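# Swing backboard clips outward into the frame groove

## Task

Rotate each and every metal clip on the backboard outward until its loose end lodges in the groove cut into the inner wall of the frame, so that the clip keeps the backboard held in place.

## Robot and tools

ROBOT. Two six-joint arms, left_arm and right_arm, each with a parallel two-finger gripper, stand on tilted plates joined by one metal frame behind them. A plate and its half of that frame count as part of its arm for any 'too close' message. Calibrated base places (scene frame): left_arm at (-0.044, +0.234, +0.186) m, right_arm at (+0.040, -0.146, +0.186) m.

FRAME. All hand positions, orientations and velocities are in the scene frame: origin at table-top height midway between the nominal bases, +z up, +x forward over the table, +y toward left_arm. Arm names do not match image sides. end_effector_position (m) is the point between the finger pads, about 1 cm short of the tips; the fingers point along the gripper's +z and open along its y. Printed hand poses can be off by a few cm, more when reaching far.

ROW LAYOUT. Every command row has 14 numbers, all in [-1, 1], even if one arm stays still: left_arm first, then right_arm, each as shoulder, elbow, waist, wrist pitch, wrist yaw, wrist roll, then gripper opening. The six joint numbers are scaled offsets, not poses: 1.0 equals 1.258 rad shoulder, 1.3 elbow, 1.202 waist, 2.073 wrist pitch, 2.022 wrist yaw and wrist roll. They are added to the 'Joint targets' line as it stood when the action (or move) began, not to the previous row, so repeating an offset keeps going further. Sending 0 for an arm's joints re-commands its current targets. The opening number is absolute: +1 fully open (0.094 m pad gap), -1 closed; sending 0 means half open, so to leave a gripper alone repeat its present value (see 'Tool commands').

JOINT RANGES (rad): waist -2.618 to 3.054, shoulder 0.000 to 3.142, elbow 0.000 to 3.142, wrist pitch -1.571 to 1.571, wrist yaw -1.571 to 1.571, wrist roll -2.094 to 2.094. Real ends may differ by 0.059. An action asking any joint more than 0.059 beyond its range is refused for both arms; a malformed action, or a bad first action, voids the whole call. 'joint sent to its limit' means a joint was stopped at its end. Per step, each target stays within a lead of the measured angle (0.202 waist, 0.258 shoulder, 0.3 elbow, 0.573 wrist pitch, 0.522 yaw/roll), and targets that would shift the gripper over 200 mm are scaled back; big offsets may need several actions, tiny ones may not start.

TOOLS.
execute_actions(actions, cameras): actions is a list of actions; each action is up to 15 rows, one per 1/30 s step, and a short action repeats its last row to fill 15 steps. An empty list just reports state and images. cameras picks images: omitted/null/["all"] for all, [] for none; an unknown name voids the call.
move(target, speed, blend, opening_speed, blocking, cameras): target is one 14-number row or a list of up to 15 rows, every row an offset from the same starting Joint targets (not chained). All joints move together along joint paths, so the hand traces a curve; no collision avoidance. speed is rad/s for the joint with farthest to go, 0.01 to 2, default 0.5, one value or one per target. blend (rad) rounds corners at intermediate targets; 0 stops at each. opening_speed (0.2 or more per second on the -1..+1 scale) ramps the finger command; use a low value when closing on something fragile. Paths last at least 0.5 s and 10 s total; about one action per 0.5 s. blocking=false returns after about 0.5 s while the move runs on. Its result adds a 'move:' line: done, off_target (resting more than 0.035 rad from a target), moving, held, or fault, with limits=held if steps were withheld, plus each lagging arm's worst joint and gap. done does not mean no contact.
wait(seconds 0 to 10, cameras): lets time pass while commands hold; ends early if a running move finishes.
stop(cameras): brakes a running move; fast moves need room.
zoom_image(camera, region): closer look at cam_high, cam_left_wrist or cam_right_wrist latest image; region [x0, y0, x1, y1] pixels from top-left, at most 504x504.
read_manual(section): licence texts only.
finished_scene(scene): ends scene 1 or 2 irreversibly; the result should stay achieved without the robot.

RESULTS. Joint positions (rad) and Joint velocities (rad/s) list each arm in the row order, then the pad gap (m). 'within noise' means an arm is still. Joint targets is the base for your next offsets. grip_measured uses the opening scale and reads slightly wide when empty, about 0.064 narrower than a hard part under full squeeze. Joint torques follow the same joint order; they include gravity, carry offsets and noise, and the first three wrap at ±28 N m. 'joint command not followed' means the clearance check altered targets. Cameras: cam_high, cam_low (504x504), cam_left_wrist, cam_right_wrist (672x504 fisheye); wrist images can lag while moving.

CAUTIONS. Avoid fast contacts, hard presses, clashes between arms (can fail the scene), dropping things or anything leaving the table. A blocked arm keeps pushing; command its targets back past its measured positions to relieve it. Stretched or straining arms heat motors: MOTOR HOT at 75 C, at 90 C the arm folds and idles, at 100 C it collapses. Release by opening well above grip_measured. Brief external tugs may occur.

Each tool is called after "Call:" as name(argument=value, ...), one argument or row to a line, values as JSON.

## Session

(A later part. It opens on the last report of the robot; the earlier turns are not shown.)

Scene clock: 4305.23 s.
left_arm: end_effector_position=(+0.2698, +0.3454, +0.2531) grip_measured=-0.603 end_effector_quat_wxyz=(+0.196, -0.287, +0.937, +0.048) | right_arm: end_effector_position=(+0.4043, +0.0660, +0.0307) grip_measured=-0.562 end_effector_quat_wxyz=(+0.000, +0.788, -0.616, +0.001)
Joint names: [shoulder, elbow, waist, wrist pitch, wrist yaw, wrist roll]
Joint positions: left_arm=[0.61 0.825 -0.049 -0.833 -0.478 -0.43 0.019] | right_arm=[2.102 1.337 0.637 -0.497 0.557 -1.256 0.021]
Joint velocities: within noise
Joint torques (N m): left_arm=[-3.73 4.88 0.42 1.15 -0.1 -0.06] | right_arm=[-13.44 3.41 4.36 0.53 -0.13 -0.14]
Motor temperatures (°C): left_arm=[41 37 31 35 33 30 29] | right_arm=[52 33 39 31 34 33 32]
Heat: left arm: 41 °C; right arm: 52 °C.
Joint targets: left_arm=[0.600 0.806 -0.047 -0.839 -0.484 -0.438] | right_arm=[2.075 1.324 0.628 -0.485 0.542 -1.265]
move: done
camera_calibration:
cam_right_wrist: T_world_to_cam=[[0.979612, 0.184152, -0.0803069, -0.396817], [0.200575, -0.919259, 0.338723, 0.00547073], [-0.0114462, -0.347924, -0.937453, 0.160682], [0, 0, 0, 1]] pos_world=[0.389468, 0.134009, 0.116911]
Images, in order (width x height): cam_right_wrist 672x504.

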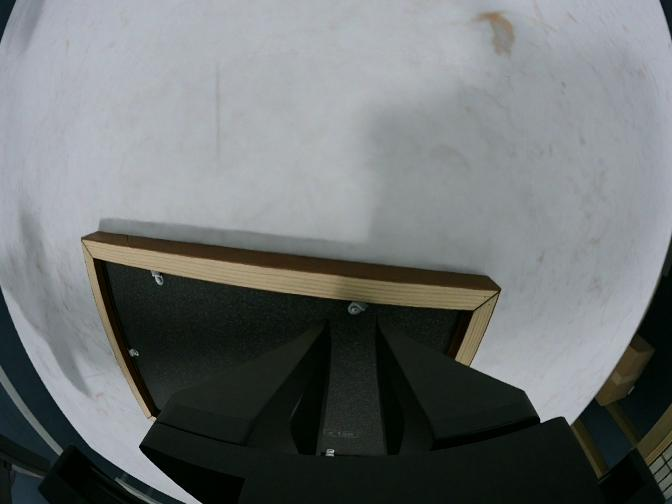

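Call:
move(
  target=[
    [0,0,0,0,0,0,-0.6,0.0628,0.0231,-0.0166,0.0210,-0.0025,-0.0119,-0.58],
  ],
  speed=0.06,
  cameras=["cam_right_wrist"],
)

Call:
zoom_image(
  camera="cam_right_wrist",
  region=[310, 290, 390, 350],
)

Scene clock: 4324.20 s.
left_arm: end_effector_position=(+0.2698, +0.3454, +0.2531) grip_measured=-0.603 end_effector_quat_wxyz=(+0.196, -0.287, +0.937, +0.048) | right_arm: end_effector_position=(+0.4064, +0.0660, +0.0187) grip_measured=-0.578 end_effector_quat_wxyz=(-0.003, +0.788, -0.616, +0.003)
Joint names: [shoulder, elbow, waist, wrist pitch, wrist yaw, wrist roll]
Joint positions: left_arm=[0.61 0.825 -0.049 -0.833 -0.478 -0.43 0.019] | right_arm=[2.128 1.337 0.619 -0.453 0.551 -1.281 0.02]
Joint velocities: within noise
Joint torques (N m): left_arm=[-3.7 4.86 0.46 1.14 -0.11 -0.06] | right_arm=[-8.23 5.82 4.46 0.54 -0.14 -0.09]
Motor temperatures (°C): left_arm=[41 37 31 35 33 30 29] | right_arm=[50 33 38 31 34 33 32]
Heat: left arm: 41 °C; right arm: 50 °C.
Joint targets: left_arm=[0.600 0.806 -0.047 -0.839 -0.484 -0.438] | right_arm=[2.154 1.354 0.608 -0.441 0.537 -1.289]
move: done
camera_calibration:
cam_right_wrist: T_world_to_cam=[[0.979935, 0.184757, -0.0747865, -0.400184], [0.199213, -0.920081, 0.337291, 0.00967598], [-0.00649291, -0.345421, -0.938425, 0.147281], [0, 0, 0, 1]] pos_world=[0.391183, 0.133714, 0.105021]
Images, in order (width x height): cam_right_wrist 672x504.

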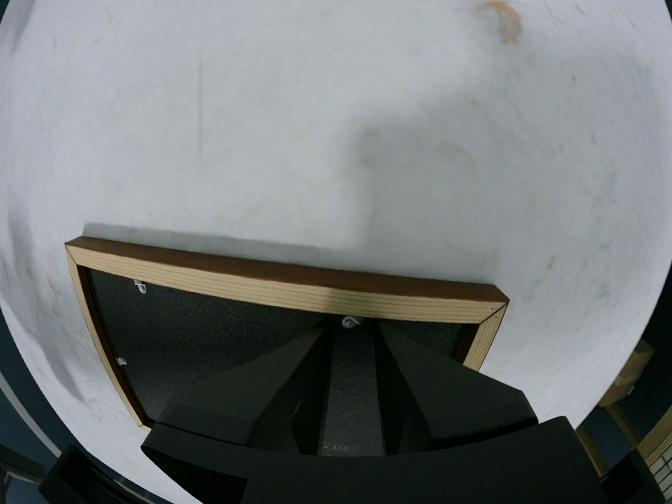

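Scaled by 6.300 from the camera's 672x504 image, which has a finer 960x720 frame.

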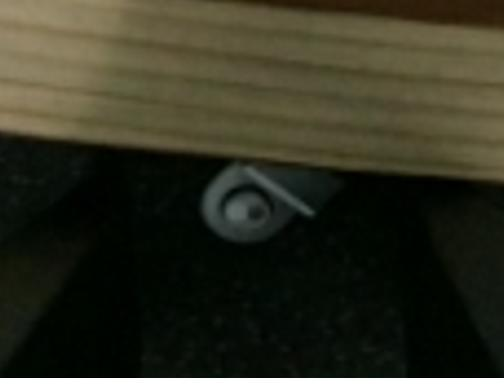

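Call:
move(
  target=[
    [0,0,0,0,0,0,-0.6,0.0080,0,0,0.002,0,0,-0.58],
    [0,0,0,0,0,0,-0.6,0.0080,0,0,0.002,0,0,-1.0],
  ],
  speed=0.06,
  opening_speed=0.2,
  cameras=["cam_right_wrist"],
)

Call:
zoom_image(
  camera="cam_right_wrist",
  region=[310, 290, 390, 350],
)

Scene clock: 4333.77 s.
left_arm: end_effector_position=(+0.2698, +0.3454, +0.2531) grip_measured=-0.603 end_effector_quat_wxyz=(+0.196, -0.287, +0.937, +0.048) | right_arm: end_effector_position=(+0.4069, +0.0659, +0.0188) grip_measured=-0.988 end_effector_quat_wxyz=(-0.002, +0.788, -0.615, +0.003)
Joint names: [shoulder, elbow, waist, wrist pitch, wrist yaw, wrist roll]
Joint positions: left_arm=[0.61 0.825 -0.049 -0.833 -0.478 -0.43 0.019] | right_arm=[2.129 1.34 0.619 -0.456 0.552 -1.282 0.001]
Joint velocities: within noise
Joint torques (N m): left_arm=[-3.71 4.81 0.42 1.14 -0.11 -0.06] | right_arm=[-7.49 5.55 4.37 0.62 -0.13 -0.09]
Motor temperatures (°C): left_arm=[41 37 31 35 33 30 29] | right_arm=[48 34 37 31 34 33 32]
Heat: left arm: 41 °C; right arm: 48 °C.
Joint targets: left_arm=[0.600 0.806 -0.047 -0.839 -0.484 -0.438] | right_arm=[2.164 1.354 0.608 -0.437 0.537 -1.289]
move: done
camera_calibration:
cam_right_wrist: T_world_to_cam=[[0.979723, 0.185788, -0.0750089, -0.400555], [0.200266, -0.919403, 0.338513, 0.00897884], [-0.00607191, -0.346671, -0.937967, 0.147284], [0, 0, 0, 1]] pos_world=[0.391529, 0.133732, 0.105063]
Images, in order (width x height): cam_right_wrist 672x504.

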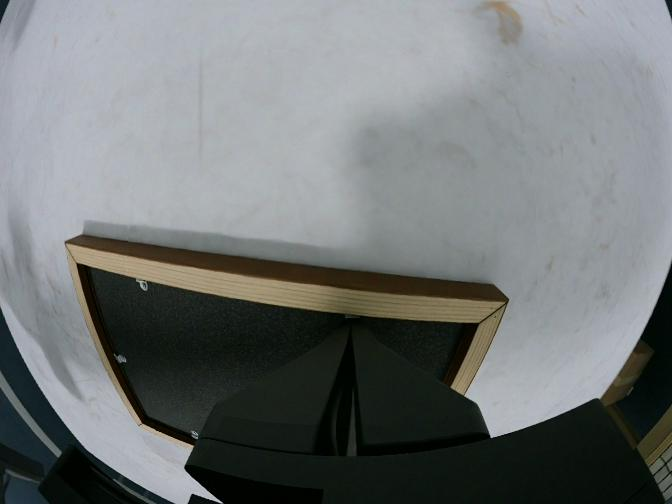

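Scaled by 6.300 from the camera's 672x504 image, which has a finer 960x720 frame.

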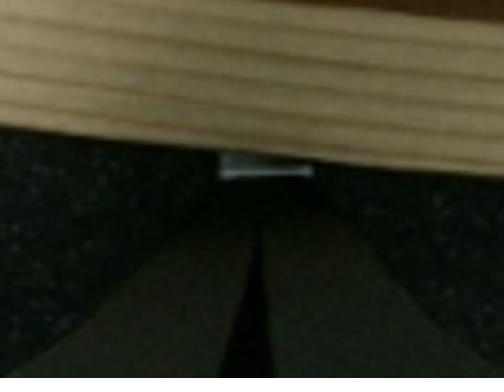

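Call:
move(
  target=[
    [0,0,0,0,0,0,-0.6,-0.006,0.0,0.0,0.0,0,0,-0.55],
  ],
  speed=0.04,
  opening_speed=0.5,
  cameras=[],
)

Call:
move(
  target=[
    [0,0,0,0,0,0,-0.6,-0.0600,0.0,0.0200,-0.0300,0.005,0.0,-0.5],
  ],
  speed=0.15,
  cameras=["cam_right_wrist"],
)

Call:
zoom_image(
  camera="cam_right_wrist",
  region=[310, 270, 390, 330],
)

Scene clock: 4341.17 s.
left_arm: end_effector_position=(+0.2698, +0.3454, +0.2531) grip_measured=-0.603 end_effector_quat_wxyz=(+0.196, -0.287, +0.937, +0.048) | right_arm: end_effector_position=(+0.4104, +0.0676, +0.0191) grip_measured=-0.552 end_effector_quat_wxyz=(-0.008, +0.786, -0.619, +0.006)
Joint names: [shoulder, elbow, waist, wrist pitch, wrist yaw, wrist roll]
Joint positions: left_arm=[0.61 0.825 -0.049 -0.833 -0.478 -0.43 0.019] | right_arm=[2.13 1.342 0.619 -0.442 0.553 -1.282 0.021]
Joint velocities: within noise
Joint torques (N m): left_arm=[-3.71 4.86 0.44 1.14 -0.09 -0.06] | right_arm=[-8.31 5.35 4.55 0.56 -0.16 -0.13]
Motor temperatures (°C): left_arm=[41 37 31 35 33 30 29] | right_arm=[47 34 37 31 34 33 32]
Heat: left arm: 41 °C; right arm: 47 °C.
Joint targets: left_arm=[0.600 0.806 -0.047 -0.839 -0.484 -0.438] | right_arm=[2.157 1.354 0.608 -0.437 0.537 -1.289]
move: done
No camera images: "cameras" was empty.

Scene clock: 4342.20 s.
left_arm: end_effector_position=(+0.2698, +0.3454, +0.2531) grip_measured=-0.603 end_effector_quat_wxyz=(+0.196, -0.287, +0.937, +0.048) | right_arm: end_effector_position=(+0.4118, +0.0625, +0.0274) grip_measured=-0.502 end_effector_quat_wxyz=(-0.005, +0.787, -0.617, +0.005)
Joint names: [shoulder, elbow, waist, wrist pitch, wrist yaw, wrist roll]
Joint positions: left_arm=[0.61 0.825 -0.049 -0.833 -0.478 -0.43 0.019] | right_arm=[2.103 1.342 0.619 -0.477 0.553 -1.282 0.023]
Joint velocities: within noise
Joint torques (N m): left_arm=[-3.7 4.83 0.44 1.13 -0.1 -0.06] | right_arm=[-12.97 5.53 6.2 0.28 -0.07 -0.11]
Motor temperatures (°C): left_arm=[41 37 31 35 33 30 29] | right_arm=[47 34 37 31 34 33 32]
Heat: left arm: 41 °C; right arm: 47 °C.
Joint targets: left_arm=[0.600 0.806 -0.047 -0.839 -0.484 -0.438] | right_arm=[2.081 1.354 0.632 -0.499 0.547 -1.289]
move: done
camera_calibration:
cam_right_wrist: T_world_to_cam=[[0.980844, 0.182231, -0.0688301, -0.404554], [0.194788, -0.920889, 0.337669, 0.00435311], [-0.00185097, -0.344608, -0.938745, 0.152341], [0, 0, 0, 1]] pos_world=[0.396238, 0.130229, 0.113694]
Images, in order (width x height): cam_right_wrist 672x504.

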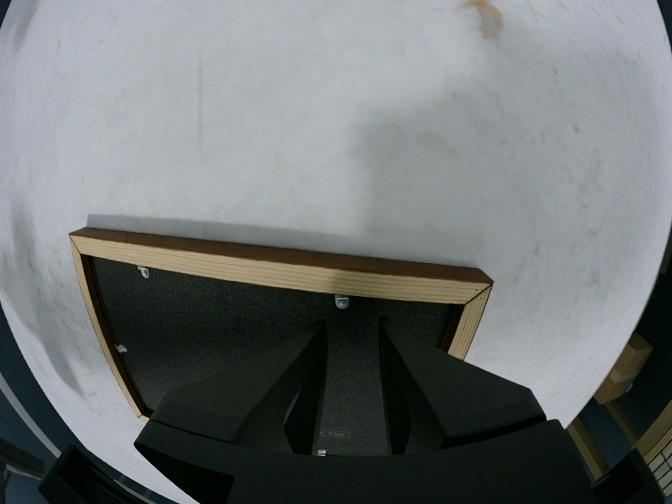

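Scaled by 6.300 from the camera's 672x504 image, which has a finer 960x720 frame.

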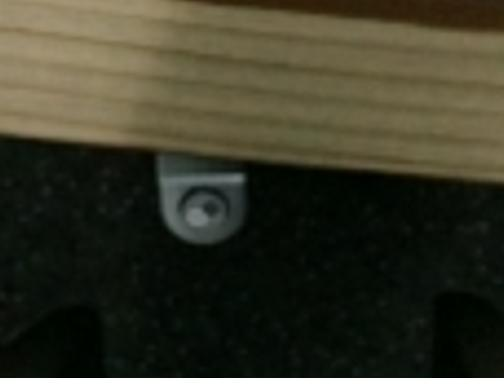

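Call:
move(
  target=[
    [0,0,0,0,0,0,-0.6,-0.0700,0.0,0.0150,-0.0450,0.0,0.0,-0.5],
    [0,0,0,0,0,0,-0.6,-0.108,0.0708,-0.1098,-0.0892,-0.0232,0.9896,-0.4],
  ],
  speed=[0.2,0.7],
  blend=0.01,
  cameras=["cam_right_wrist"],
)

Call:
zoom_image(
  camera="cam_right_wrist",
  region=[280, 230, 420, 335],
)

Scene clock: 4389.70 s.
left_arm: end_effector_position=(+0.2698, +0.3454, +0.2531) grip_measured=-0.603 end_effector_quat_wxyz=(+0.196, -0.287, +0.937, +0.048) | right_arm: end_effector_position=(+0.4521, +0.0078, +0.0610) grip_measured=-0.402 end_effector_quat_wxyz=(-0.009, +0.137, +0.991, -0.002)
Joint names: [shoulder, elbow, waist, wrist pitch, wrist yaw, wrist roll]
Joint positions: left_arm=[0.61 0.825 -0.049 -0.833 -0.478 -0.43 0.019] | right_arm=[1.973 1.427 0.509 -0.666 0.504 0.704 0.028]
Joint velocities: within noise
Joint torques (N m): left_arm=[-3.71 4.83 0.42 1.14 -0.11 -0.05] | right_arm=[-14 6.78 3.82 0.29 -0.04 0.12]
Motor temperatures (°C): left_arm=[41 37 31 35 33 30 29] | right_arm=[47 35 38 31 34 33 32]
Heat: left arm: 41 °C; right arm: 47 °C.
Joint targets: left_arm=[0.600 0.806 -0.047 -0.839 -0.484 -0.438] | right_arm=[1.946 1.446 0.500 -0.684 0.500 0.712]
move: done
camera_calibration:
cam_right_wrist: T_world_to_cam=[[-0.326766, -0.942116, -0.0751105, 0.168563], [-0.892431, 0.281416, 0.352665, 0.415962], [-0.311114, 0.18227, -0.93273, 0.30041], [0, 0, 0, 1]] pos_world=[0.51976, -0.0130085, 0.146167]
Images, in order (width x height): cam_right_wrist 672x504.

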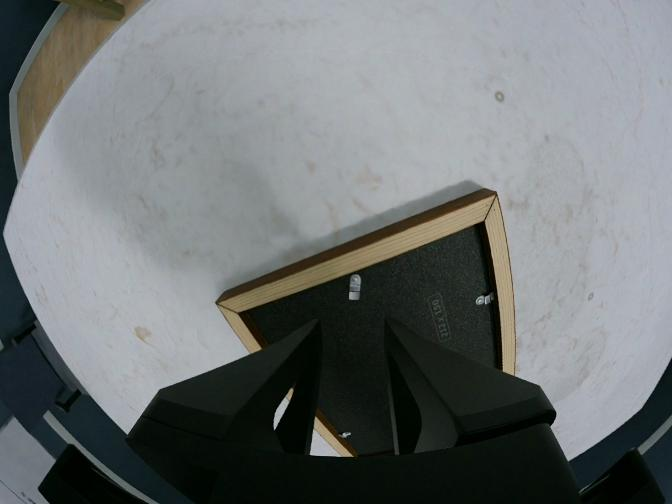

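Scaled by 3.600 from the camera's 672x504 image, which has a finer 960x720 frame.

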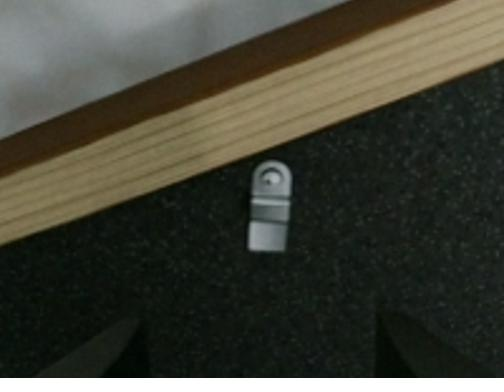

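Call:
move(
  target=[
    [0,0,0,0,0,0,-0.6,0.0684,-0.0615,-0.0291,0.0803,-0.0069,0.0,-0.58],
  ],
  speed=0.12,
  cameras=["cam_right_wrist"],
)

Call:
zoom_image(
  camera="cam_right_wrist",
  region=[280, 250, 420, 355],
)

Scene clock: 4413.80 s.
left_arm: end_effector_position=(+0.2698, +0.3454, +0.2531) grip_measured=-0.603 end_effector_quat_wxyz=(+0.196, -0.287, +0.937, +0.048) | right_arm: end_effector_position=(+0.4543, +0.0074, +0.0359) grip_measured=-0.578 end_effector_quat_wxyz=(+0.004, +0.164, +0.986, +0.007)
Joint names: [shoulder, elbow, waist, wrist pitch, wrist yaw, wrist roll]
Joint positions: left_arm=[0.61 0.825 -0.049 -0.833 -0.478 -0.43 0.019] | right_arm=[2.006 1.379 0.475 -0.532 0.491 0.704 0.02]
Joint velocities: within noise
Joint torques (N m): left_arm=[-3.71 4.86 0.43 1.13 -0.1 -0.05] | right_arm=[-8.83 3.88 3.81 0.62 -0.03 0.05]
Motor temperatures (°C): left_arm=[41 37 31 35 33 30 29] | right_arm=[51 36 37 31 34 33 31]
Heat: left arm: 41 °C; right arm: 51 °C.
Joint targets: left_arm=[0.600 0.806 -0.047 -0.839 -0.484 -0.438] | right_arm=[2.031 1.366 0.465 -0.518 0.487 0.711]
move: done
camera_calibration:
cam_right_wrist: T_world_to_cam=[[-0.374331, -0.922186, -0.0972107, 0.189251], [-0.885946, 0.324713, 0.331151, 0.424488], [-0.273817, 0.210084, -0.938557, 0.260827], [0, 0, 0, 1]] pos_world=[0.518335, -0.018108, 0.122629]
Images, in order (width x height): cam_right_wrist 672x504.

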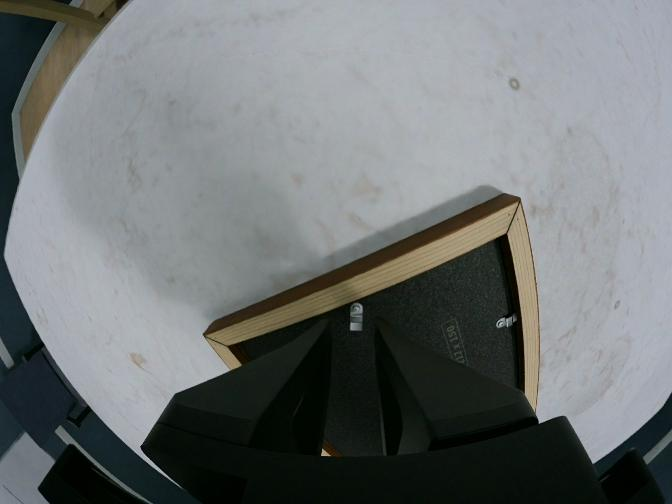

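Scaled by 3.600 from the camera's 672x504 image, which has a finer 960x720 frame.

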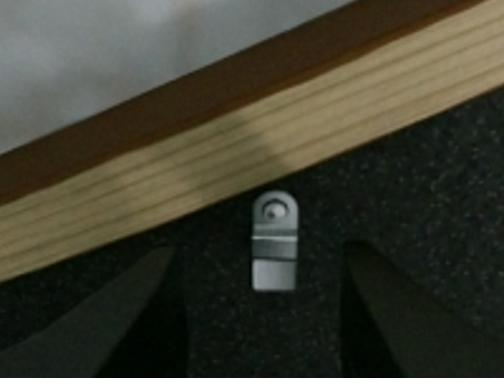

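Call:
move(
  target=[
    [0,0,0,0,0,0,-0.6,0.0366,-0.0028,-0.0104,0.0229,-0.0025,-0.0148,-0.6],
  ],
  speed=0.06,
  cameras=["cam_right_wrist"],
)

Call:
zoom_image(
  camera="cam_right_wrist",
  region=[280, 270, 420, 375],
)

Scene clock: 4436.17 s.
left_arm: end_effector_position=(+0.2698, +0.3454, +0.2531) grip_measured=-0.603 end_effector_quat_wxyz=(+0.196, -0.287, +0.937, +0.048) | right_arm: end_effector_position=(+0.4493, +0.0106, +0.0189) grip_measured=-0.598 end_effector_quat_wxyz=(-0.002, +0.159, +0.987, +0.005)
Joint names: [shoulder, elbow, waist, wrist pitch, wrist yaw, wrist roll]
Joint positions: left_arm=[0.61 0.825 -0.049 -0.833 -0.478 -0.43 0.019] | right_arm=[2.051 1.379 0.464 -0.497 0.483 0.69 0.019]
Joint velocities: within noise
Joint torques (N m): left_arm=[-3.7 4.86 0.43 1.14 -0.09 -0.06] | right_arm=[-8.7 3.3 3.82 0.68 -0.03 -0.15]
Motor temperatures (°C): left_arm=[40 37 31 35 33 30 29] | right_arm=[49 34 37 31 34 33 31]
Heat: left arm: 40 °C; right arm: 49 °C.
Joint targets: left_arm=[0.600 0.806 -0.047 -0.839 -0.484 -0.438] | right_arm=[2.078 1.362 0.452 -0.470 0.481 0.682]
move: done
camera_calibration:
cam_right_wrist: T_world_to_cam=[[-0.366841, -0.925891, -0.0902973, 0.185277], [-0.884462, 0.317037, 0.342367, 0.423766], [-0.288367, 0.205459, -0.935217, 0.249365], [0, 0, 0, 1]] pos_world=[0.514681, -0.014038, 0.104857]
Images, in order (width x height): cam_right_wrist 672x504.

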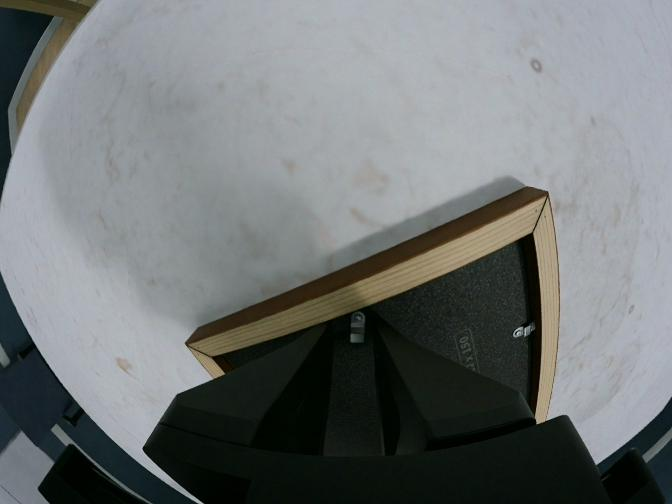

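Scaled by 3.600 from the camera's 672x504 image, which has a finer 960x720 frame.

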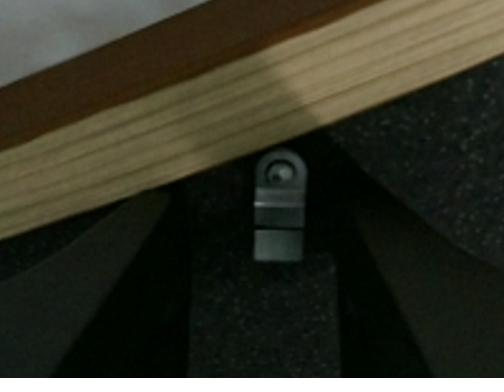

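Call:
move(
  target=[
    [0,0,0,0,0,0,-0.6,0.00,-0.0060,-0.0090,0.004,0,-0.004,-0.6],
  ],
  speed=0.06,
  cameras=[],
)

Call:
zoom_image(
  camera="cam_right_wrist",
  region=[280, 270, 420, 375],
)

Scene clock: 4445.20 s.
left_arm: end_effector_position=(+0.2698, +0.3454, +0.2531) grip_measured=-0.603 end_effector_quat_wxyz=(+0.196, -0.287, +0.937, +0.048) | right_arm: end_effector_position=(+0.4486, +0.0107, +0.0183) grip_measured=-0.598 end_effector_quat_wxyz=(-0.002, +0.156, +0.988, +0.005)
Joint names: [shoulder, elbow, waist, wrist pitch, wrist yaw, wrist roll]
Joint positions: left_arm=[0.61 0.825 -0.049 -0.833 -0.478 -0.43 0.019] | right_arm=[2.051 1.375 0.464 -0.492 0.483 0.683 0.019]
Joint velocities: within noise
Joint torques (N m): left_arm=[-3.67 4.83 0.4 1.13 -0.1 -0.06] | right_arm=[-8.88 2.77 2.89 0.72 -0.02 -0.14]
Motor temperatures (°C): left_arm=[40 37 31 35 33 30 29] | right_arm=[49 33 36 31 34 33 31]
Heat: left arm: 40 °C; right arm: 49 °C.
Joint targets: left_arm=[0.600 0.806 -0.047 -0.839 -0.484 -0.438] | right_arm=[2.078 1.354 0.442 -0.462 0.481 0.673]
move: done
No camera images: "cameras" was empty.

Scaled by 3.600 from the camera's 672x504 image, which has a finer 960x720 frame.

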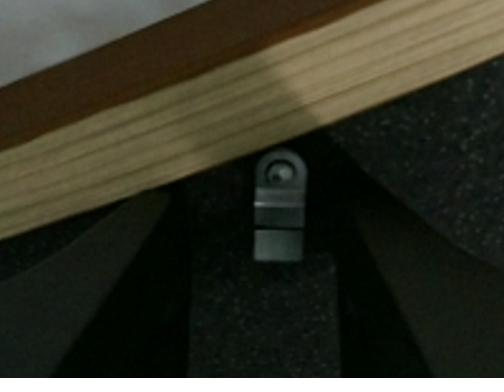

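Call:
move(
  target=[
    [0,0,0,0,0,0,-0.6,0.0060,0,0,0,0,0,-0.6],
    [0,0,0,0,0,0,-0.6,0.0060,0,0,0,0,0,-1.0],
  ],
  speed=0.06,
  opening_speed=0.2,
  cameras=["cam_right_wrist"],
)

Call:
zoom_image(
  camera="cam_right_wrist",
  region=[280, 270, 420, 375],
)

Scene clock: 4456.73 s.
left_arm: end_effector_position=(+0.2698, +0.3454, +0.2531) grip_measured=-0.603 end_effector_quat_wxyz=(+0.196, -0.287, +0.937, +0.048) | right_arm: end_effector_position=(+0.4490, +0.0086, +0.0180) grip_measured=-0.932 end_effector_quat_wxyz=(+0.000, +0.155, +0.988, +0.001)
Joint names: [shoulder, elbow, waist, wrist pitch, wrist yaw, wrist roll]
Joint positions: left_arm=[0.61 0.825 -0.049 -0.833 -0.478 -0.43 0.019] | right_arm=[2.051 1.375 0.463 -0.493 0.492 0.682 0.003]
Joint velocities: within noise
Joint torques (N m): left_arm=[-3.71 4.82 0.44 1.14 -0.1 -0.05] | right_arm=[-8.27 2.96 3.19 0.78 -0.09 -0.1]
Motor temperatures (°C): left_arm=[40 37 31 35 33 30 29] | right_arm=[48 33 36 31 34 33 32]
Heat: left arm: 40 °C; right arm: 48 °C.
Joint targets: left_arm=[0.600 0.806 -0.047 -0.839 -0.484 -0.438] | right_arm=[2.085 1.354 0.441 -0.462 0.481 0.673]
move: done
camera_calibration:
cam_right_wrist: T_world_to_cam=[[-0.359834, -0.929312, -0.0830624, 0.179962], [-0.887579, 0.313507, 0.337516, 0.426008], [-0.287616, 0.195174, -0.937648, 0.248638], [0, 0, 0, 1]] pos_world=[0.514384, -0.0148436, 0.104298]
Images, in order (width x height): cam_right_wrist 672x504.

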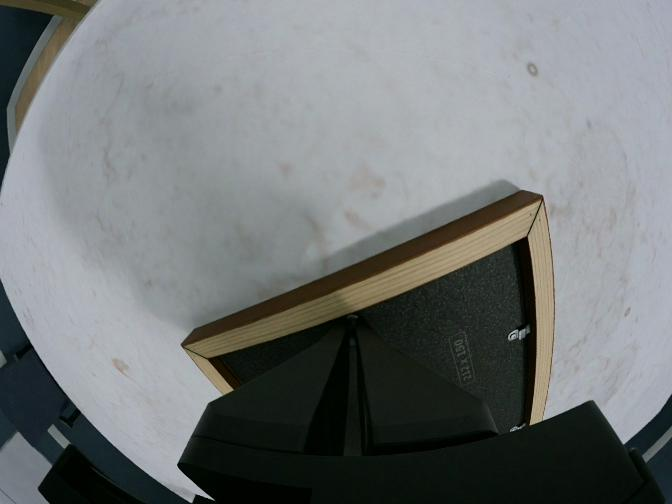

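Scaled by 3.600 from the camera's 672x504 image, which has a finer 960x720 frame.

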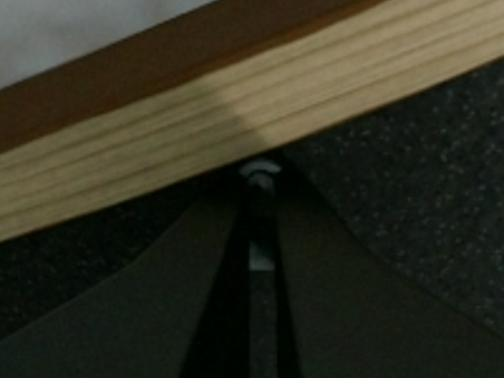

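Call:
move(
  target=[
    [0,0,0,0,0,0,-0.6,0.001,0.012,0.006,-0.002,0,0.255,-1.0],
    [0,0,0,0,0,0,-0.6,0.003,0.029,0.024,-0.005,0,0.509,-1.0],
  ],
  speed=0.25,
  blend=0.02,
  cameras=["cam_right_wrist"],
)

Call:
zoom_image(
  camera="cam_right_wrist",
  region=[280, 270, 420, 375],
)

Scene clock: 4477.47 s.
left_arm: end_effector_position=(+0.2698, +0.3454, +0.2531) grip_measured=-0.603 end_effector_quat_wxyz=(+0.196, -0.287, +0.937, +0.048) | right_arm: end_effector_position=(+0.4529, +0.0114, +0.0184) grip_measured=-0.933 end_effector_quat_wxyz=(+0.000, +0.618, +0.787, +0.009)
Joint names: [shoulder, elbow, waist, wrist pitch, wrist yaw, wrist roll]
Joint positions: left_arm=[0.61 0.825 -0.049 -0.833 -0.478 -0.43 0.019] | right_arm=[2.051 1.378 0.463 -0.477 0.484 1.693 0.003]
Joint velocities: within noise
Joint torques (N m): left_arm=[-3.66 4.83 0.47 1.14 -0.11 -0.06] | right_arm=[-7.83 5.86 5.2 0.53 -0.02 0.01]
Motor temperatures (°C): left_arm=[40 37 31 35 33 30 29] | right_arm=[47 33 36 31 34 33 33]
Heat: left arm: 40 °C; right arm: 47 °C.
Joint targets: left_arm=[0.600 0.806 -0.047 -0.839 -0.484 -0.438] | right_arm=[2.089 1.392 0.470 -0.472 0.481 1.703]
move: off_target (right_arm); right_arm: the shoulder is farthest, 0.038 rad from its target
camera_calibration:
cam_right_wrist: T_world_to_cam=[[-0.979139, -0.179225, -0.0957386, 0.456118], [-0.201604, 0.9157, 0.347635, 0.110712], [0.0253629, 0.359684, -0.932729, 0.105909], [0, 0, 0, 1]] pos_world=[0.466236, -0.0577253, 0.103966]
Images, in order (width x height): cam_right_wrist 672x504.

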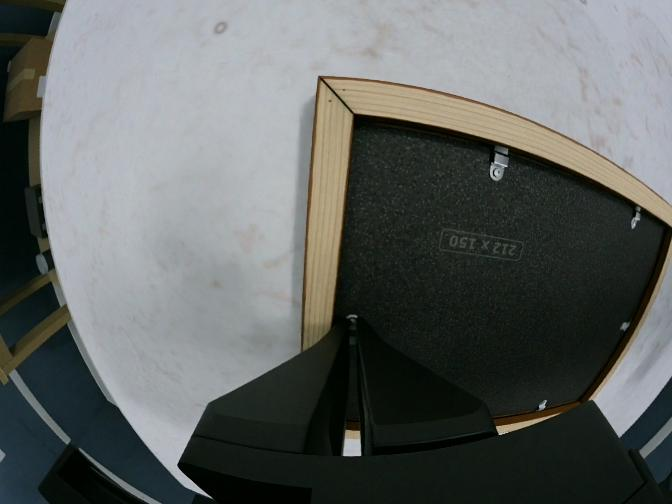

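Scaled by 3.600 from the camera's 672x504 image, which has a finer 960x720 frame.

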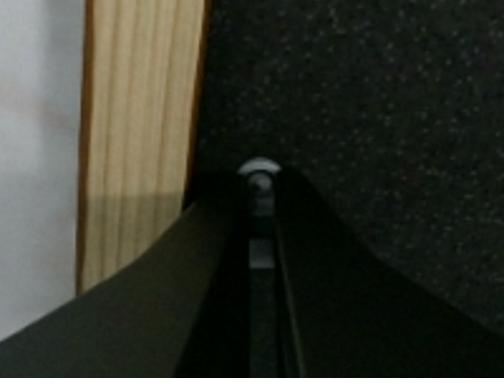

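Call:
move(
  target=[
    [0,0,0,0,0,0,-0.6,-0.004,0.0,0.0,0.0,0,0.0,-0.87],
    [0,0,0,0,0,0,-0.6,-0.067,0.0,0.025,-0.0425,0,0.0,-0.87],
    [0,0,0,0,0,0,-0.6,-0.0064,0.0546,0.040,-0.0538,0.0173,0.094,-0.2],
  ],
  speed=[0.1,0.15,0.15],
  cameras=["cam_right_wrist"],
)

Call:
zoom_image(
  camera="cam_right_wrist",
  region=[280, 230, 420, 335],
)

Scene clock: 4545.33 s.
left_arm: end_effector_position=(+0.2698, +0.3454, +0.2531) grip_measured=-0.603 end_effector_quat_wxyz=(+0.196, -0.287, +0.937, +0.048) | right_arm: end_effector_position=(+0.4567, +0.0196, +0.0325) grip_measured=-0.202 end_effector_quat_wxyz=(-0.001, +0.674, +0.739, +0.000)
Joint names: [shoulder, elbow, waist, wrist pitch, wrist yaw, wrist roll]
Joint positions: left_arm=[0.61 0.825 -0.049 -0.833 -0.478 -0.43 0.019] | right_arm=[2.059 1.446 0.496 -0.573 0.504 1.885 0.038]
Joint velocities: within noise
Joint torques (N m): left_arm=[-3.7 4.86 0.44 1.13 -0.1 -0.05] | right_arm=[-9.47 6.41 6.53 0.35 0.12 0.06]
Motor temperatures (°C): left_arm=[40 37 31 35 33 30 29] | right_arm=[47 34 37 31 34 33 34]
Heat: left arm: 40 °C; right arm: 47 °C.
Joint targets: left_arm=[0.600 0.806 -0.047 -0.839 -0.484 -0.438] | right_arm=[2.081 1.463 0.518 -0.584 0.516 1.893]
move: done
camera_calibration:
cam_right_wrist: T_world_to_cam=[[-0.996209, -0.0334044, -0.080327, 0.467159], [-0.0587697, 0.939208, 0.338282, 0.0337237], [0.0641436, 0.34172, -0.93761, 0.0987804], [0, 0, 0, 1]] pos_world=[0.461034, -0.0498237, 0.118735]
Images, in order (width x height): cam_right_wrist 672x504.

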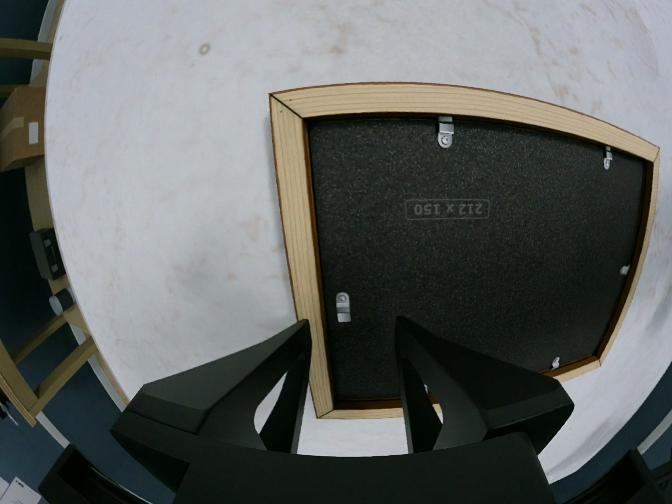

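Scaled by 3.600 from the camera's 672x504 image, which has a finer 960x720 frame.

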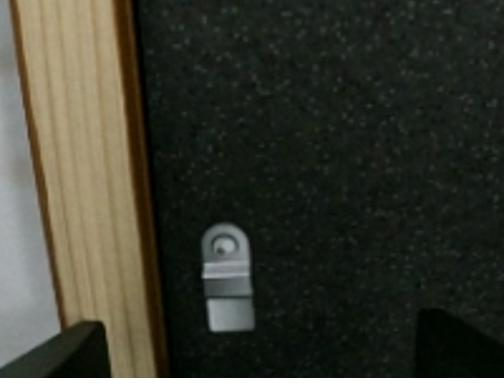

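Call:
move(
  target=[
    [0,0,0,0,0,0,-0.6,0.0199,0.0385,0.0033,-0.0133,0,-0.0366,-0.2],
  ],
  speed=0.1,
  cameras=["cam_right_wrist"],
)

Call:
zoom_image(
  camera="cam_right_wrist",
  region=[280, 250, 420, 355],
)

Scene clock: 4575.80 s.
left_arm: end_effector_position=(+0.2698, +0.3454, +0.2531) grip_measured=-0.603 end_effector_quat_wxyz=(+0.196, -0.287, +0.937, +0.048) | right_arm: end_effector_position=(+0.4682, +0.0244, +0.0351) grip_measured=-0.202 end_effector_quat_wxyz=(+0.002, +0.655, +0.755, +0.008)
Joint names: [shoulder, elbow, waist, wrist pitch, wrist yaw, wrist roll]
Joint positions: left_arm=[0.61 0.825 -0.049 -0.833 -0.478 -0.43 0.019] | right_arm=[2.077 1.495 0.498 -0.587 0.504 1.828 0.038]
Joint velocities: within noise
Joint torques (N m): left_arm=[-3.71 4.83 0.43 1.13 -0.1 -0.05] | right_arm=[-8.99 6.54 6.83 0.24 0.09 -0.1]
Motor temperatures (°C): left_arm=[40 37 31 35 33 30 29] | right_arm=[46 34 38 31 34 33 33]
Heat: left arm: 40 °C; right arm: 46 °C.
Joint targets: left_arm=[0.600 0.806 -0.047 -0.839 -0.484 -0.438] | right_arm=[2.106 1.513 0.522 -0.611 0.516 1.819]
move: done
camera_calibration:
cam_right_wrist: T_world_to_cam=[[-0.991939, -0.082983, -0.095767, 0.478711], [-0.111189, 0.932485, 0.343671, 0.0534294], [0.0607824, 0.351549, -0.934194, 0.100068], [0, 0, 0, 1]] pos_world=[0.474711, -0.0452759, 0.120965]
Images, in order (width x height): cam_right_wrist 672x504.

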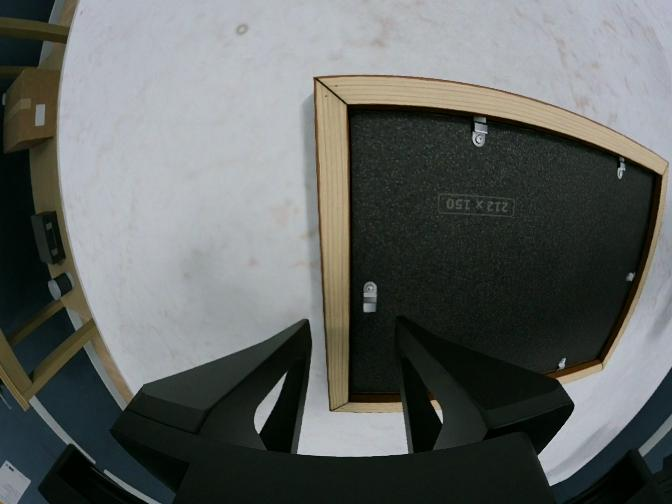

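Scaled by 3.600 from the camera's 672x504 image, which has a finer 960x720 frame.

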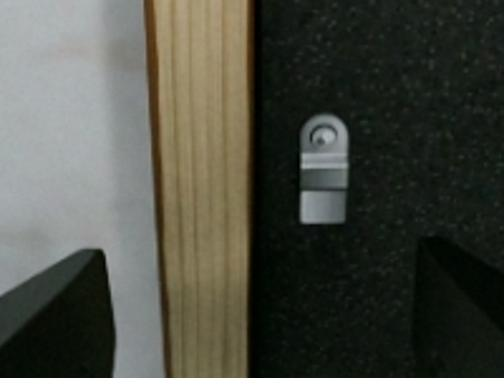

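Call:
move(
  target=[
    [0,0,0,0,0,0,-0.6,0.0310,-0.001,-0.0399,0.0350,-0.003,-0.0099,-0.2],
  ],
  speed=0.06,
  cameras=["cam_right_wrist"],
)

Call:
zoom_image(
  camera="cam_right_wrist",
  region=[280, 250, 420, 355],
)

Scene clock: 4589.27 s.
left_arm: end_effector_position=(+0.2698, +0.3454, +0.2531) grip_measured=-0.603 end_effector_quat_wxyz=(+0.196, -0.287, +0.937, +0.048) | right_arm: end_effector_position=(+0.4633, +0.0268, +0.0257) grip_measured=-0.202 end_effector_quat_wxyz=(-0.001, +0.646, +0.764, +0.002)
Joint names: [shoulder, elbow, waist, wrist pitch, wrist yaw, wrist roll]
Joint positions: left_arm=[0.61 0.825 -0.049 -0.833 -0.478 -0.43 0.019] | right_arm=[2.103 1.495 0.496 -0.575 0.503 1.807 0.038]
Joint velocities: within noise
Joint torques (N m): left_arm=[-3.7 4.82 0.44 1.13 -0.1 -0.04] | right_arm=[-7.82 6.37 3.49 0.79 0.11 -0.16]
Motor temperatures (°C): left_arm=[40 37 31 35 33 30 29] | right_arm=[46 35 39 31 34 33 33]
Heat: left arm: 40 °C; right arm: 46 °C.
Joint targets: left_arm=[0.600 0.806 -0.047 -0.839 -0.484 -0.438] | right_arm=[2.145 1.512 0.474 -0.538 0.510 1.799]
move: off_target (right_arm); right_arm: the shoulder is farthest, 0.042 rad from its target
camera_calibration:
cam_right_wrist: T_world_to_cam=[[-0.990555, -0.108878, -0.0833435, 0.472912], [-0.130953, 0.93139, 0.339654, 0.0632534], [0.0406443, 0.34736, -0.936851, 0.100257], [0, 0, 0, 1]] pos_world=[0.472654, -0.0422488, 0.111856]
Images, in order (width x height): cam_right_wrist 672x504.

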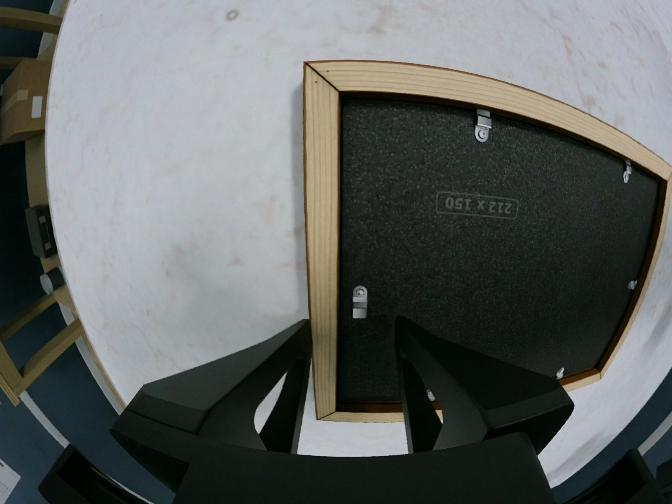

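Scaled by 3.600 from the camera's 672x504 image, which has a finer 960x720 frame.

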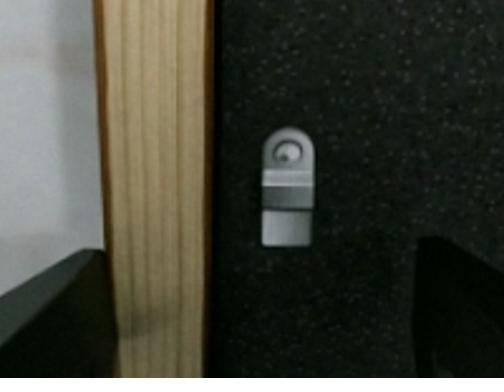

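Call:
move(
  target=[
    [0,0,0,0,0,0,-0.6,-0.0596,0.0085,0.0383,-0.0396,0.003,0.008,-0.2],
  ],
  speed=0.1,
  cameras=["cam_right_wrist"],
)

Call:
zoom_image(
  camera="cam_right_wrist",
  region=[280, 250, 420, 355],
)

Scene clock: 4603.83 s.
left_arm: end_effector_position=(+0.2698, +0.3454, +0.2531) grip_measured=-0.603 end_effector_quat_wxyz=(+0.196, -0.287, +0.937, +0.048) | right_arm: end_effector_position=(+0.4640, +0.0252, +0.0290) grip_measured=-0.202 end_effector_quat_wxyz=(-0.002, +0.644, +0.765, -0.001)
Joint names: [shoulder, elbow, waist, wrist pitch, wrist yaw, wrist roll]
Joint positions: left_arm=[0.61 0.825 -0.049 -0.833 -0.478 -0.43 0.019] | right_arm=[2.097 1.504 0.496 -0.596 0.503 1.807 0.038]
Joint velocities: within noise
Joint torques (N m): left_arm=[-3.74 4.85 0.46 1.13 -0.11 -0.06] | right_arm=[-14.53 6.67 6.93 0.31 0.12 0.04]
Motor temperatures (°C): left_arm=[40 37 31 35 33 30 29] | right_arm=[45 36 37 31 34 33 32]
Heat: left arm: 40 °C; right arm: 45 °C.
Joint targets: left_arm=[0.600 0.806 -0.047 -0.839 -0.484 -0.438] | right_arm=[2.070 1.523 0.520 -0.621 0.516 1.815]
move: done
camera_calibration:
cam_right_wrist: T_world_to_cam=[[-0.9906, -0.112714, -0.0775033, 0.473638], [-0.132485, 0.931584, 0.338524, 0.0644634], [0.0340443, 0.34561, -0.93776, 0.106979], [0, 0, 0, 1]] pos_world=[0.474085, -0.0436403, 0.115207]
Images, in order (width x height): cam_right_wrist 672x504.

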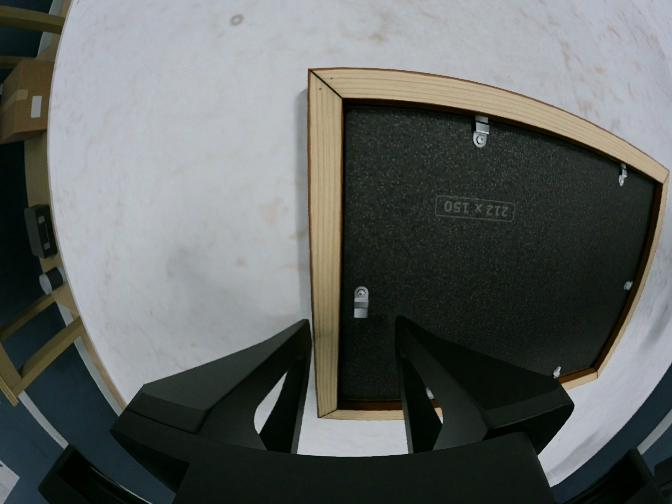

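Scaled by 3.600 from the camera's 672x504 image, which has a finer 960x720 frame.

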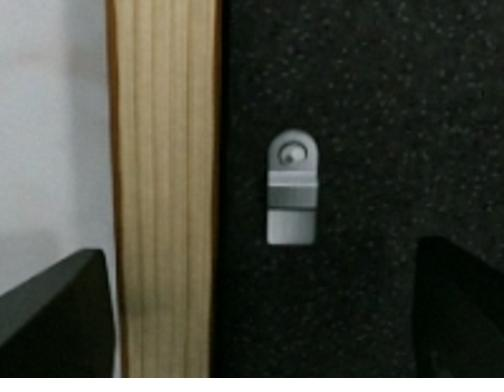

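Call:
move(
  target=[
    [0,0,0,0,0,0,-0.6,0.0,0.0100,0.0,0.0,0.0,0.0,-0.2],
  ],
  speed=0.1,
  cameras=["cam_right_wrist"],
)

Call:
zoom_image(
  camera="cam_right_wrist",
  region=[280, 250, 420, 355],
)

Scene clock: 4623.63 s.
left_arm: end_effector_position=(+0.2698, +0.3454, +0.2531) grip_measured=-0.603 end_effector_quat_wxyz=(+0.196, -0.287, +0.937, +0.048) | right_arm: end_effector_position=(+0.4689, +0.0258, +0.0312) grip_measured=-0.202 end_effector_quat_wxyz=(+0.000, +0.646, +0.763, +0.003)
Joint names: [shoulder, elbow, waist, wrist pitch, wrist yaw, wrist roll]
Joint positions: left_arm=[0.61 0.825 -0.049 -0.833 -0.478 -0.43 0.019] | right_arm=[2.097 1.518 0.496 -0.599 0.503 1.807 0.038]
Joint velocities: within noise
Joint torques (N m): left_arm=[-3.71 4.83 0.43 1.14 -0.1 -0.06] | right_arm=[-14.71 6.69 6.94 0.29 0.15 0.06]
Motor temperatures (°C): left_arm=[40 37 31 35 33 30 29] | right_arm=[48 35 39 31 34 33 32]
Heat: left arm: 40 °C; right arm: 48 °C.
Joint targets: left_arm=[0.600 0.806 -0.047 -0.839 -0.484 -0.438] | right_arm=[2.070 1.535 0.520 -0.621 0.516 1.815]
move: done
camera_calibration:
cam_right_wrist: T_world_to_cam=[[-0.990453, -0.107314, -0.0865251, 0.478785], [-0.13063, 0.931135, 0.340475, 0.0628171], [0.0440289, 0.348527, -0.936264, 0.103897], [0, 0, 0, 1]] pos_world=[0.477846, -0.043322, 0.117314]
Images, in order (width x height): cam_right_wrist 672x504.

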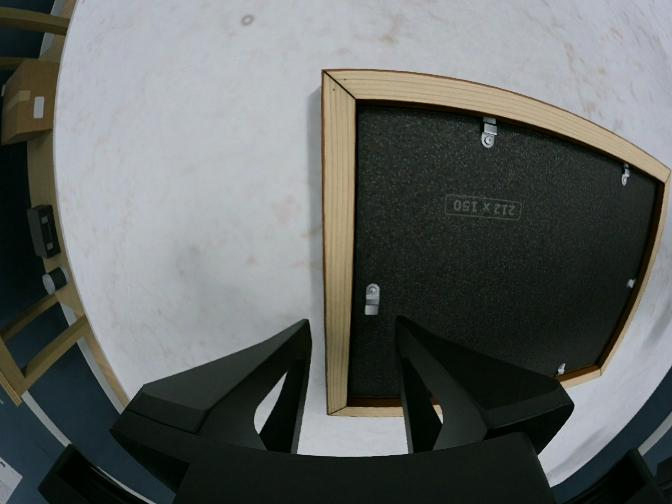

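Scaled by 3.600 from the camera's 672x504 image, which has a finer 960x720 frame.

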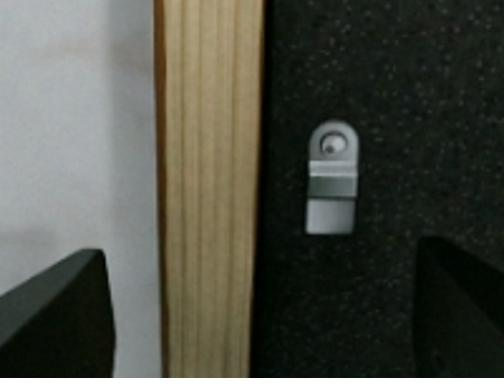

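Call:
move(
  target=[
    [0,0,0,0,0,0,-0.6,0.0612,-0.0250,-0.0383,0.0375,-0.0035,0.0,-0.2],
  ],
  speed=0.06,
  cameras=["cam_right_wrist"],
)

Call:
zoom_image(
  camera="cam_right_wrist",
  region=[280, 250, 420, 355],
)

Scene clock: 4638.77 s.
left_arm: end_effector_position=(+0.2699, +0.3454, +0.2532) grip_measured=-0.603 end_effector_quat_wxyz=(+0.196, -0.287, +0.937, +0.048) | right_arm: end_effector_position=(+0.4735, +0.0266, +0.0213) grip_measured=-0.202 end_effector_quat_wxyz=(+0.006, +0.654, +0.756, +0.010)
Joint names: [shoulder, elbow, waist, wrist pitch, wrist yaw, wrist roll]
Joint positions: left_arm=[0.61 0.825 -0.049 -0.833 -0.478 -0.43 0.019] | right_arm=[2.119 1.518 0.484 -0.552 0.503 1.807 0.038]
Joint velocities: within noise
Joint torques (N m): left_arm=[-3.71 4.85 0.43 1.13 -0.1 -0.05] | right_arm=[-9.22 3.75 4.51 0.53 0.03 0.07]
Motor temperatures (°C): left_arm=[40 37 31 35 33 30 29] | right_arm=[48 35 39 31 34 33 32]
Heat: left arm: 40 °C; right arm: 48 °C.
Joint targets: left_arm=[0.600 0.806 -0.047 -0.839 -0.484 -0.438] | right_arm=[2.147 1.503 0.474 -0.543 0.509 1.815]
move: done
camera_calibration:
cam_right_wrist: T_world_to_cam=[[-0.990913, -0.0855523, -0.103789, 0.482554], [-0.116224, 0.933008, 0.34057, 0.0591671], [0.0676995, 0.349538, -0.934473, 0.0828698], [0, 0, 0, 1]] pos_world=[0.479436, -0.0428859, 0.107373]
Images, in order (width x height): cam_right_wrist 672x504.

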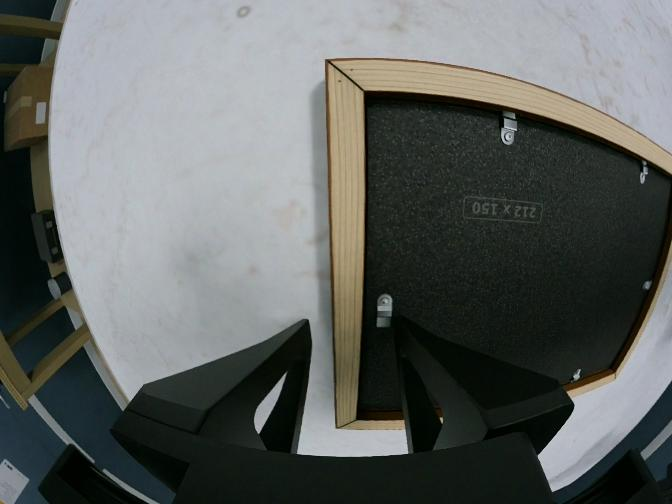

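Scaled by 3.600 from the camera's 672x504 image, which has a finer 960x720 frame.

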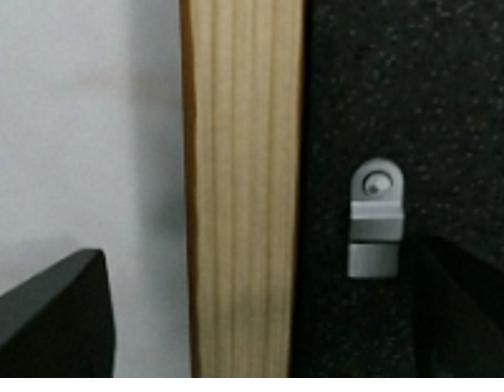

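Call:
move(
  target=[
    [0,0,0,0,0,0,-0.6,0.0,-0.0095,0.0,0.0,0,0.0,-0.2],
  ],
  speed=0.06,
  cameras=["cam_right_wrist"],
)

Call:
zoom_image(
  camera="cam_right_wrist",
  region=[280, 250, 420, 355],
)

Scene clock: 4647.67 s.
left_arm: end_effector_position=(+0.2698, +0.3454, +0.2531) grip_measured=-0.603 end_effector_quat_wxyz=(+0.196, -0.287, +0.937, +0.048) | right_arm: end_effector_position=(+0.4694, +0.0261, +0.0195) grip_measured=-0.202 end_effector_quat_wxyz=(+0.004, +0.653, +0.758, +0.006)
Joint names: [shoulder, elbow, waist, wrist pitch, wrist yaw, wrist roll]
Joint positions: left_arm=[0.61 0.825 -0.049 -0.833 -0.478 -0.43 0.019] | right_arm=[2.119 1.506 0.484 -0.55 0.503 1.807 0.038]
Joint velocities: within noise
Joint torques (N m): left_arm=[-3.71 4.83 0.43 1.13 -0.1 -0.06] | right_arm=[-9.21 3.6 4.25 0.55 0.05 0.12]
Motor temperatures (°C): left_arm=[40 37 31 35 33 30 29] | right_arm=[47 35 38 31 34 33 32]
Heat: left arm: 40 °C; right arm: 47 °C.
Joint targets: left_arm=[0.600 0.806 -0.047 -0.839 -0.484 -0.438] | right_arm=[2.147 1.491 0.474 -0.543 0.509 1.815]
move: done
camera_calibration:
cam_right_wrist: T_world_to_cam=[[-0.991255, -0.0900267, -0.0964848, 0.478419], [-0.117746, 0.933514, 0.338656, 0.0606031], [0.0595818, 0.347055, -0.93595, 0.0854983], [0, 0, 0, 1]] pos_world=[0.476277, -0.0431759, 0.105659]
Images, in order (width x height): cam_right_wrist 672x504.

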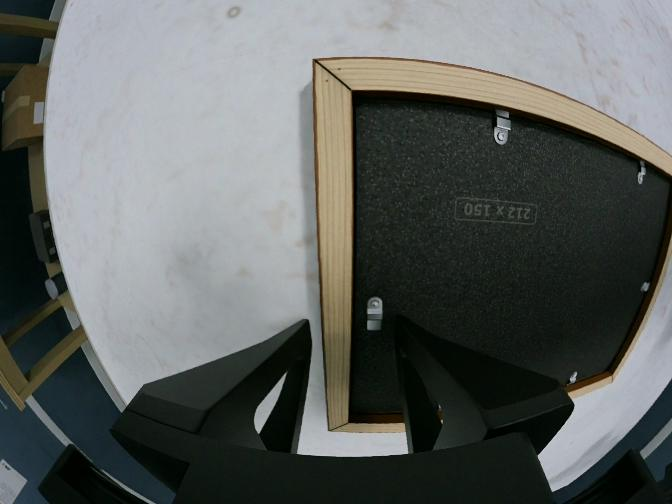

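Scaled by 3.600 from the camera's 672x504 image, which has a finer 960x720 frame.

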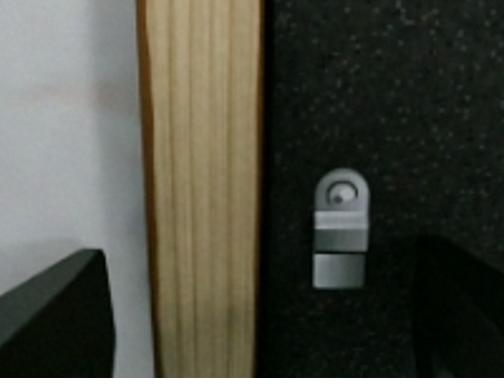

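Call:
move(
  target=[
    [0,0,0,0,0,0,-0.6,0.0080,-0.0015,-0.0020,0.0040,0,0.0,-0.36],
  ],
  speed=0.06,
  opening_speed=0.3,
  cameras=["cam_right_wrist"],
)

Call:
zoom_image(
  camera="cam_right_wrist",
  region=[290, 260, 430, 365],
)

Scene clock: 4660.63 s.
left_arm: end_effector_position=(+0.2698, +0.3454, +0.2531) grip_measured=-0.603 end_effector_quat_wxyz=(+0.196, -0.287, +0.937, +0.048) | right_arm: end_effector_position=(+0.4693, +0.0263, +0.0189) grip_measured=-0.358 end_effector_quat_wxyz=(+0.004, +0.653, +0.758, +0.006)
Joint names: [shoulder, elbow, waist, wrist pitch, wrist yaw, wrist roll]
Joint positions: left_arm=[0.61 0.825 -0.049 -0.833 -0.478 -0.43 0.019] | right_arm=[2.12 1.506 0.484 -0.548 0.503 1.807 0.03]
Joint velocities: within noise
Joint torques (N m): left_arm=[-3.69 4.82 0.43 1.14 -0.1 -0.06] | right_arm=[-8.54 3.41 4.29 0.61 0.02 0.07]
Motor temperatures (°C): left_arm=[40 37 31 35 33 30 29] | right_arm=[47 34 38 31 34 33 32]
Heat: left arm: 40 °C; right arm: 47 °C.
Joint targets: left_arm=[0.600 0.806 -0.047 -0.839 -0.484 -0.438] | right_arm=[2.157 1.489 0.472 -0.535 0.509 1.815]
move: off_target (right_arm); right_arm: the shoulder is farthest, 0.037 rad from its target
camera_calibration:
cam_right_wrist: T_world_to_cam=[[-0.991255, -0.0900267, -0.0964848, 0.478255], [-0.117746, 0.933514, 0.338656, 0.0605263], [0.0595818, 0.347055, -0.93595, 0.0849225], [0, 0, 0, 1]] pos_world=[0.476139, -0.0429192, 0.10513]
Images, in order (width x height): cam_right_wrist 672x504.

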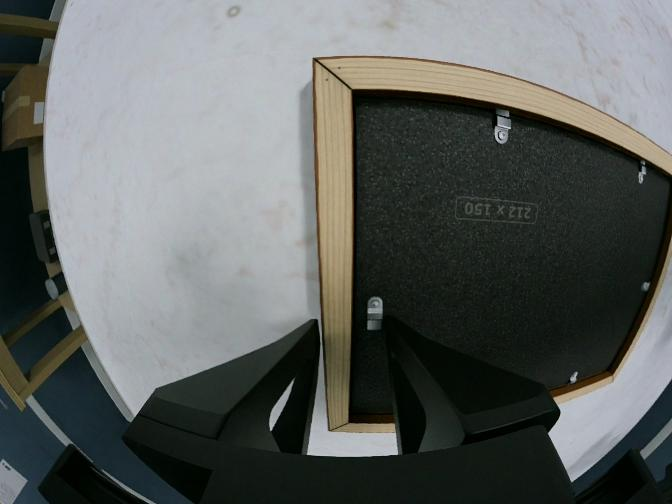

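Scaled by 3.600 from the camera's 672x504 image, which has a finer 960x720 frame.

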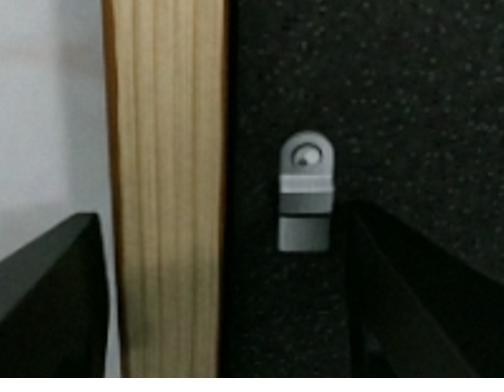

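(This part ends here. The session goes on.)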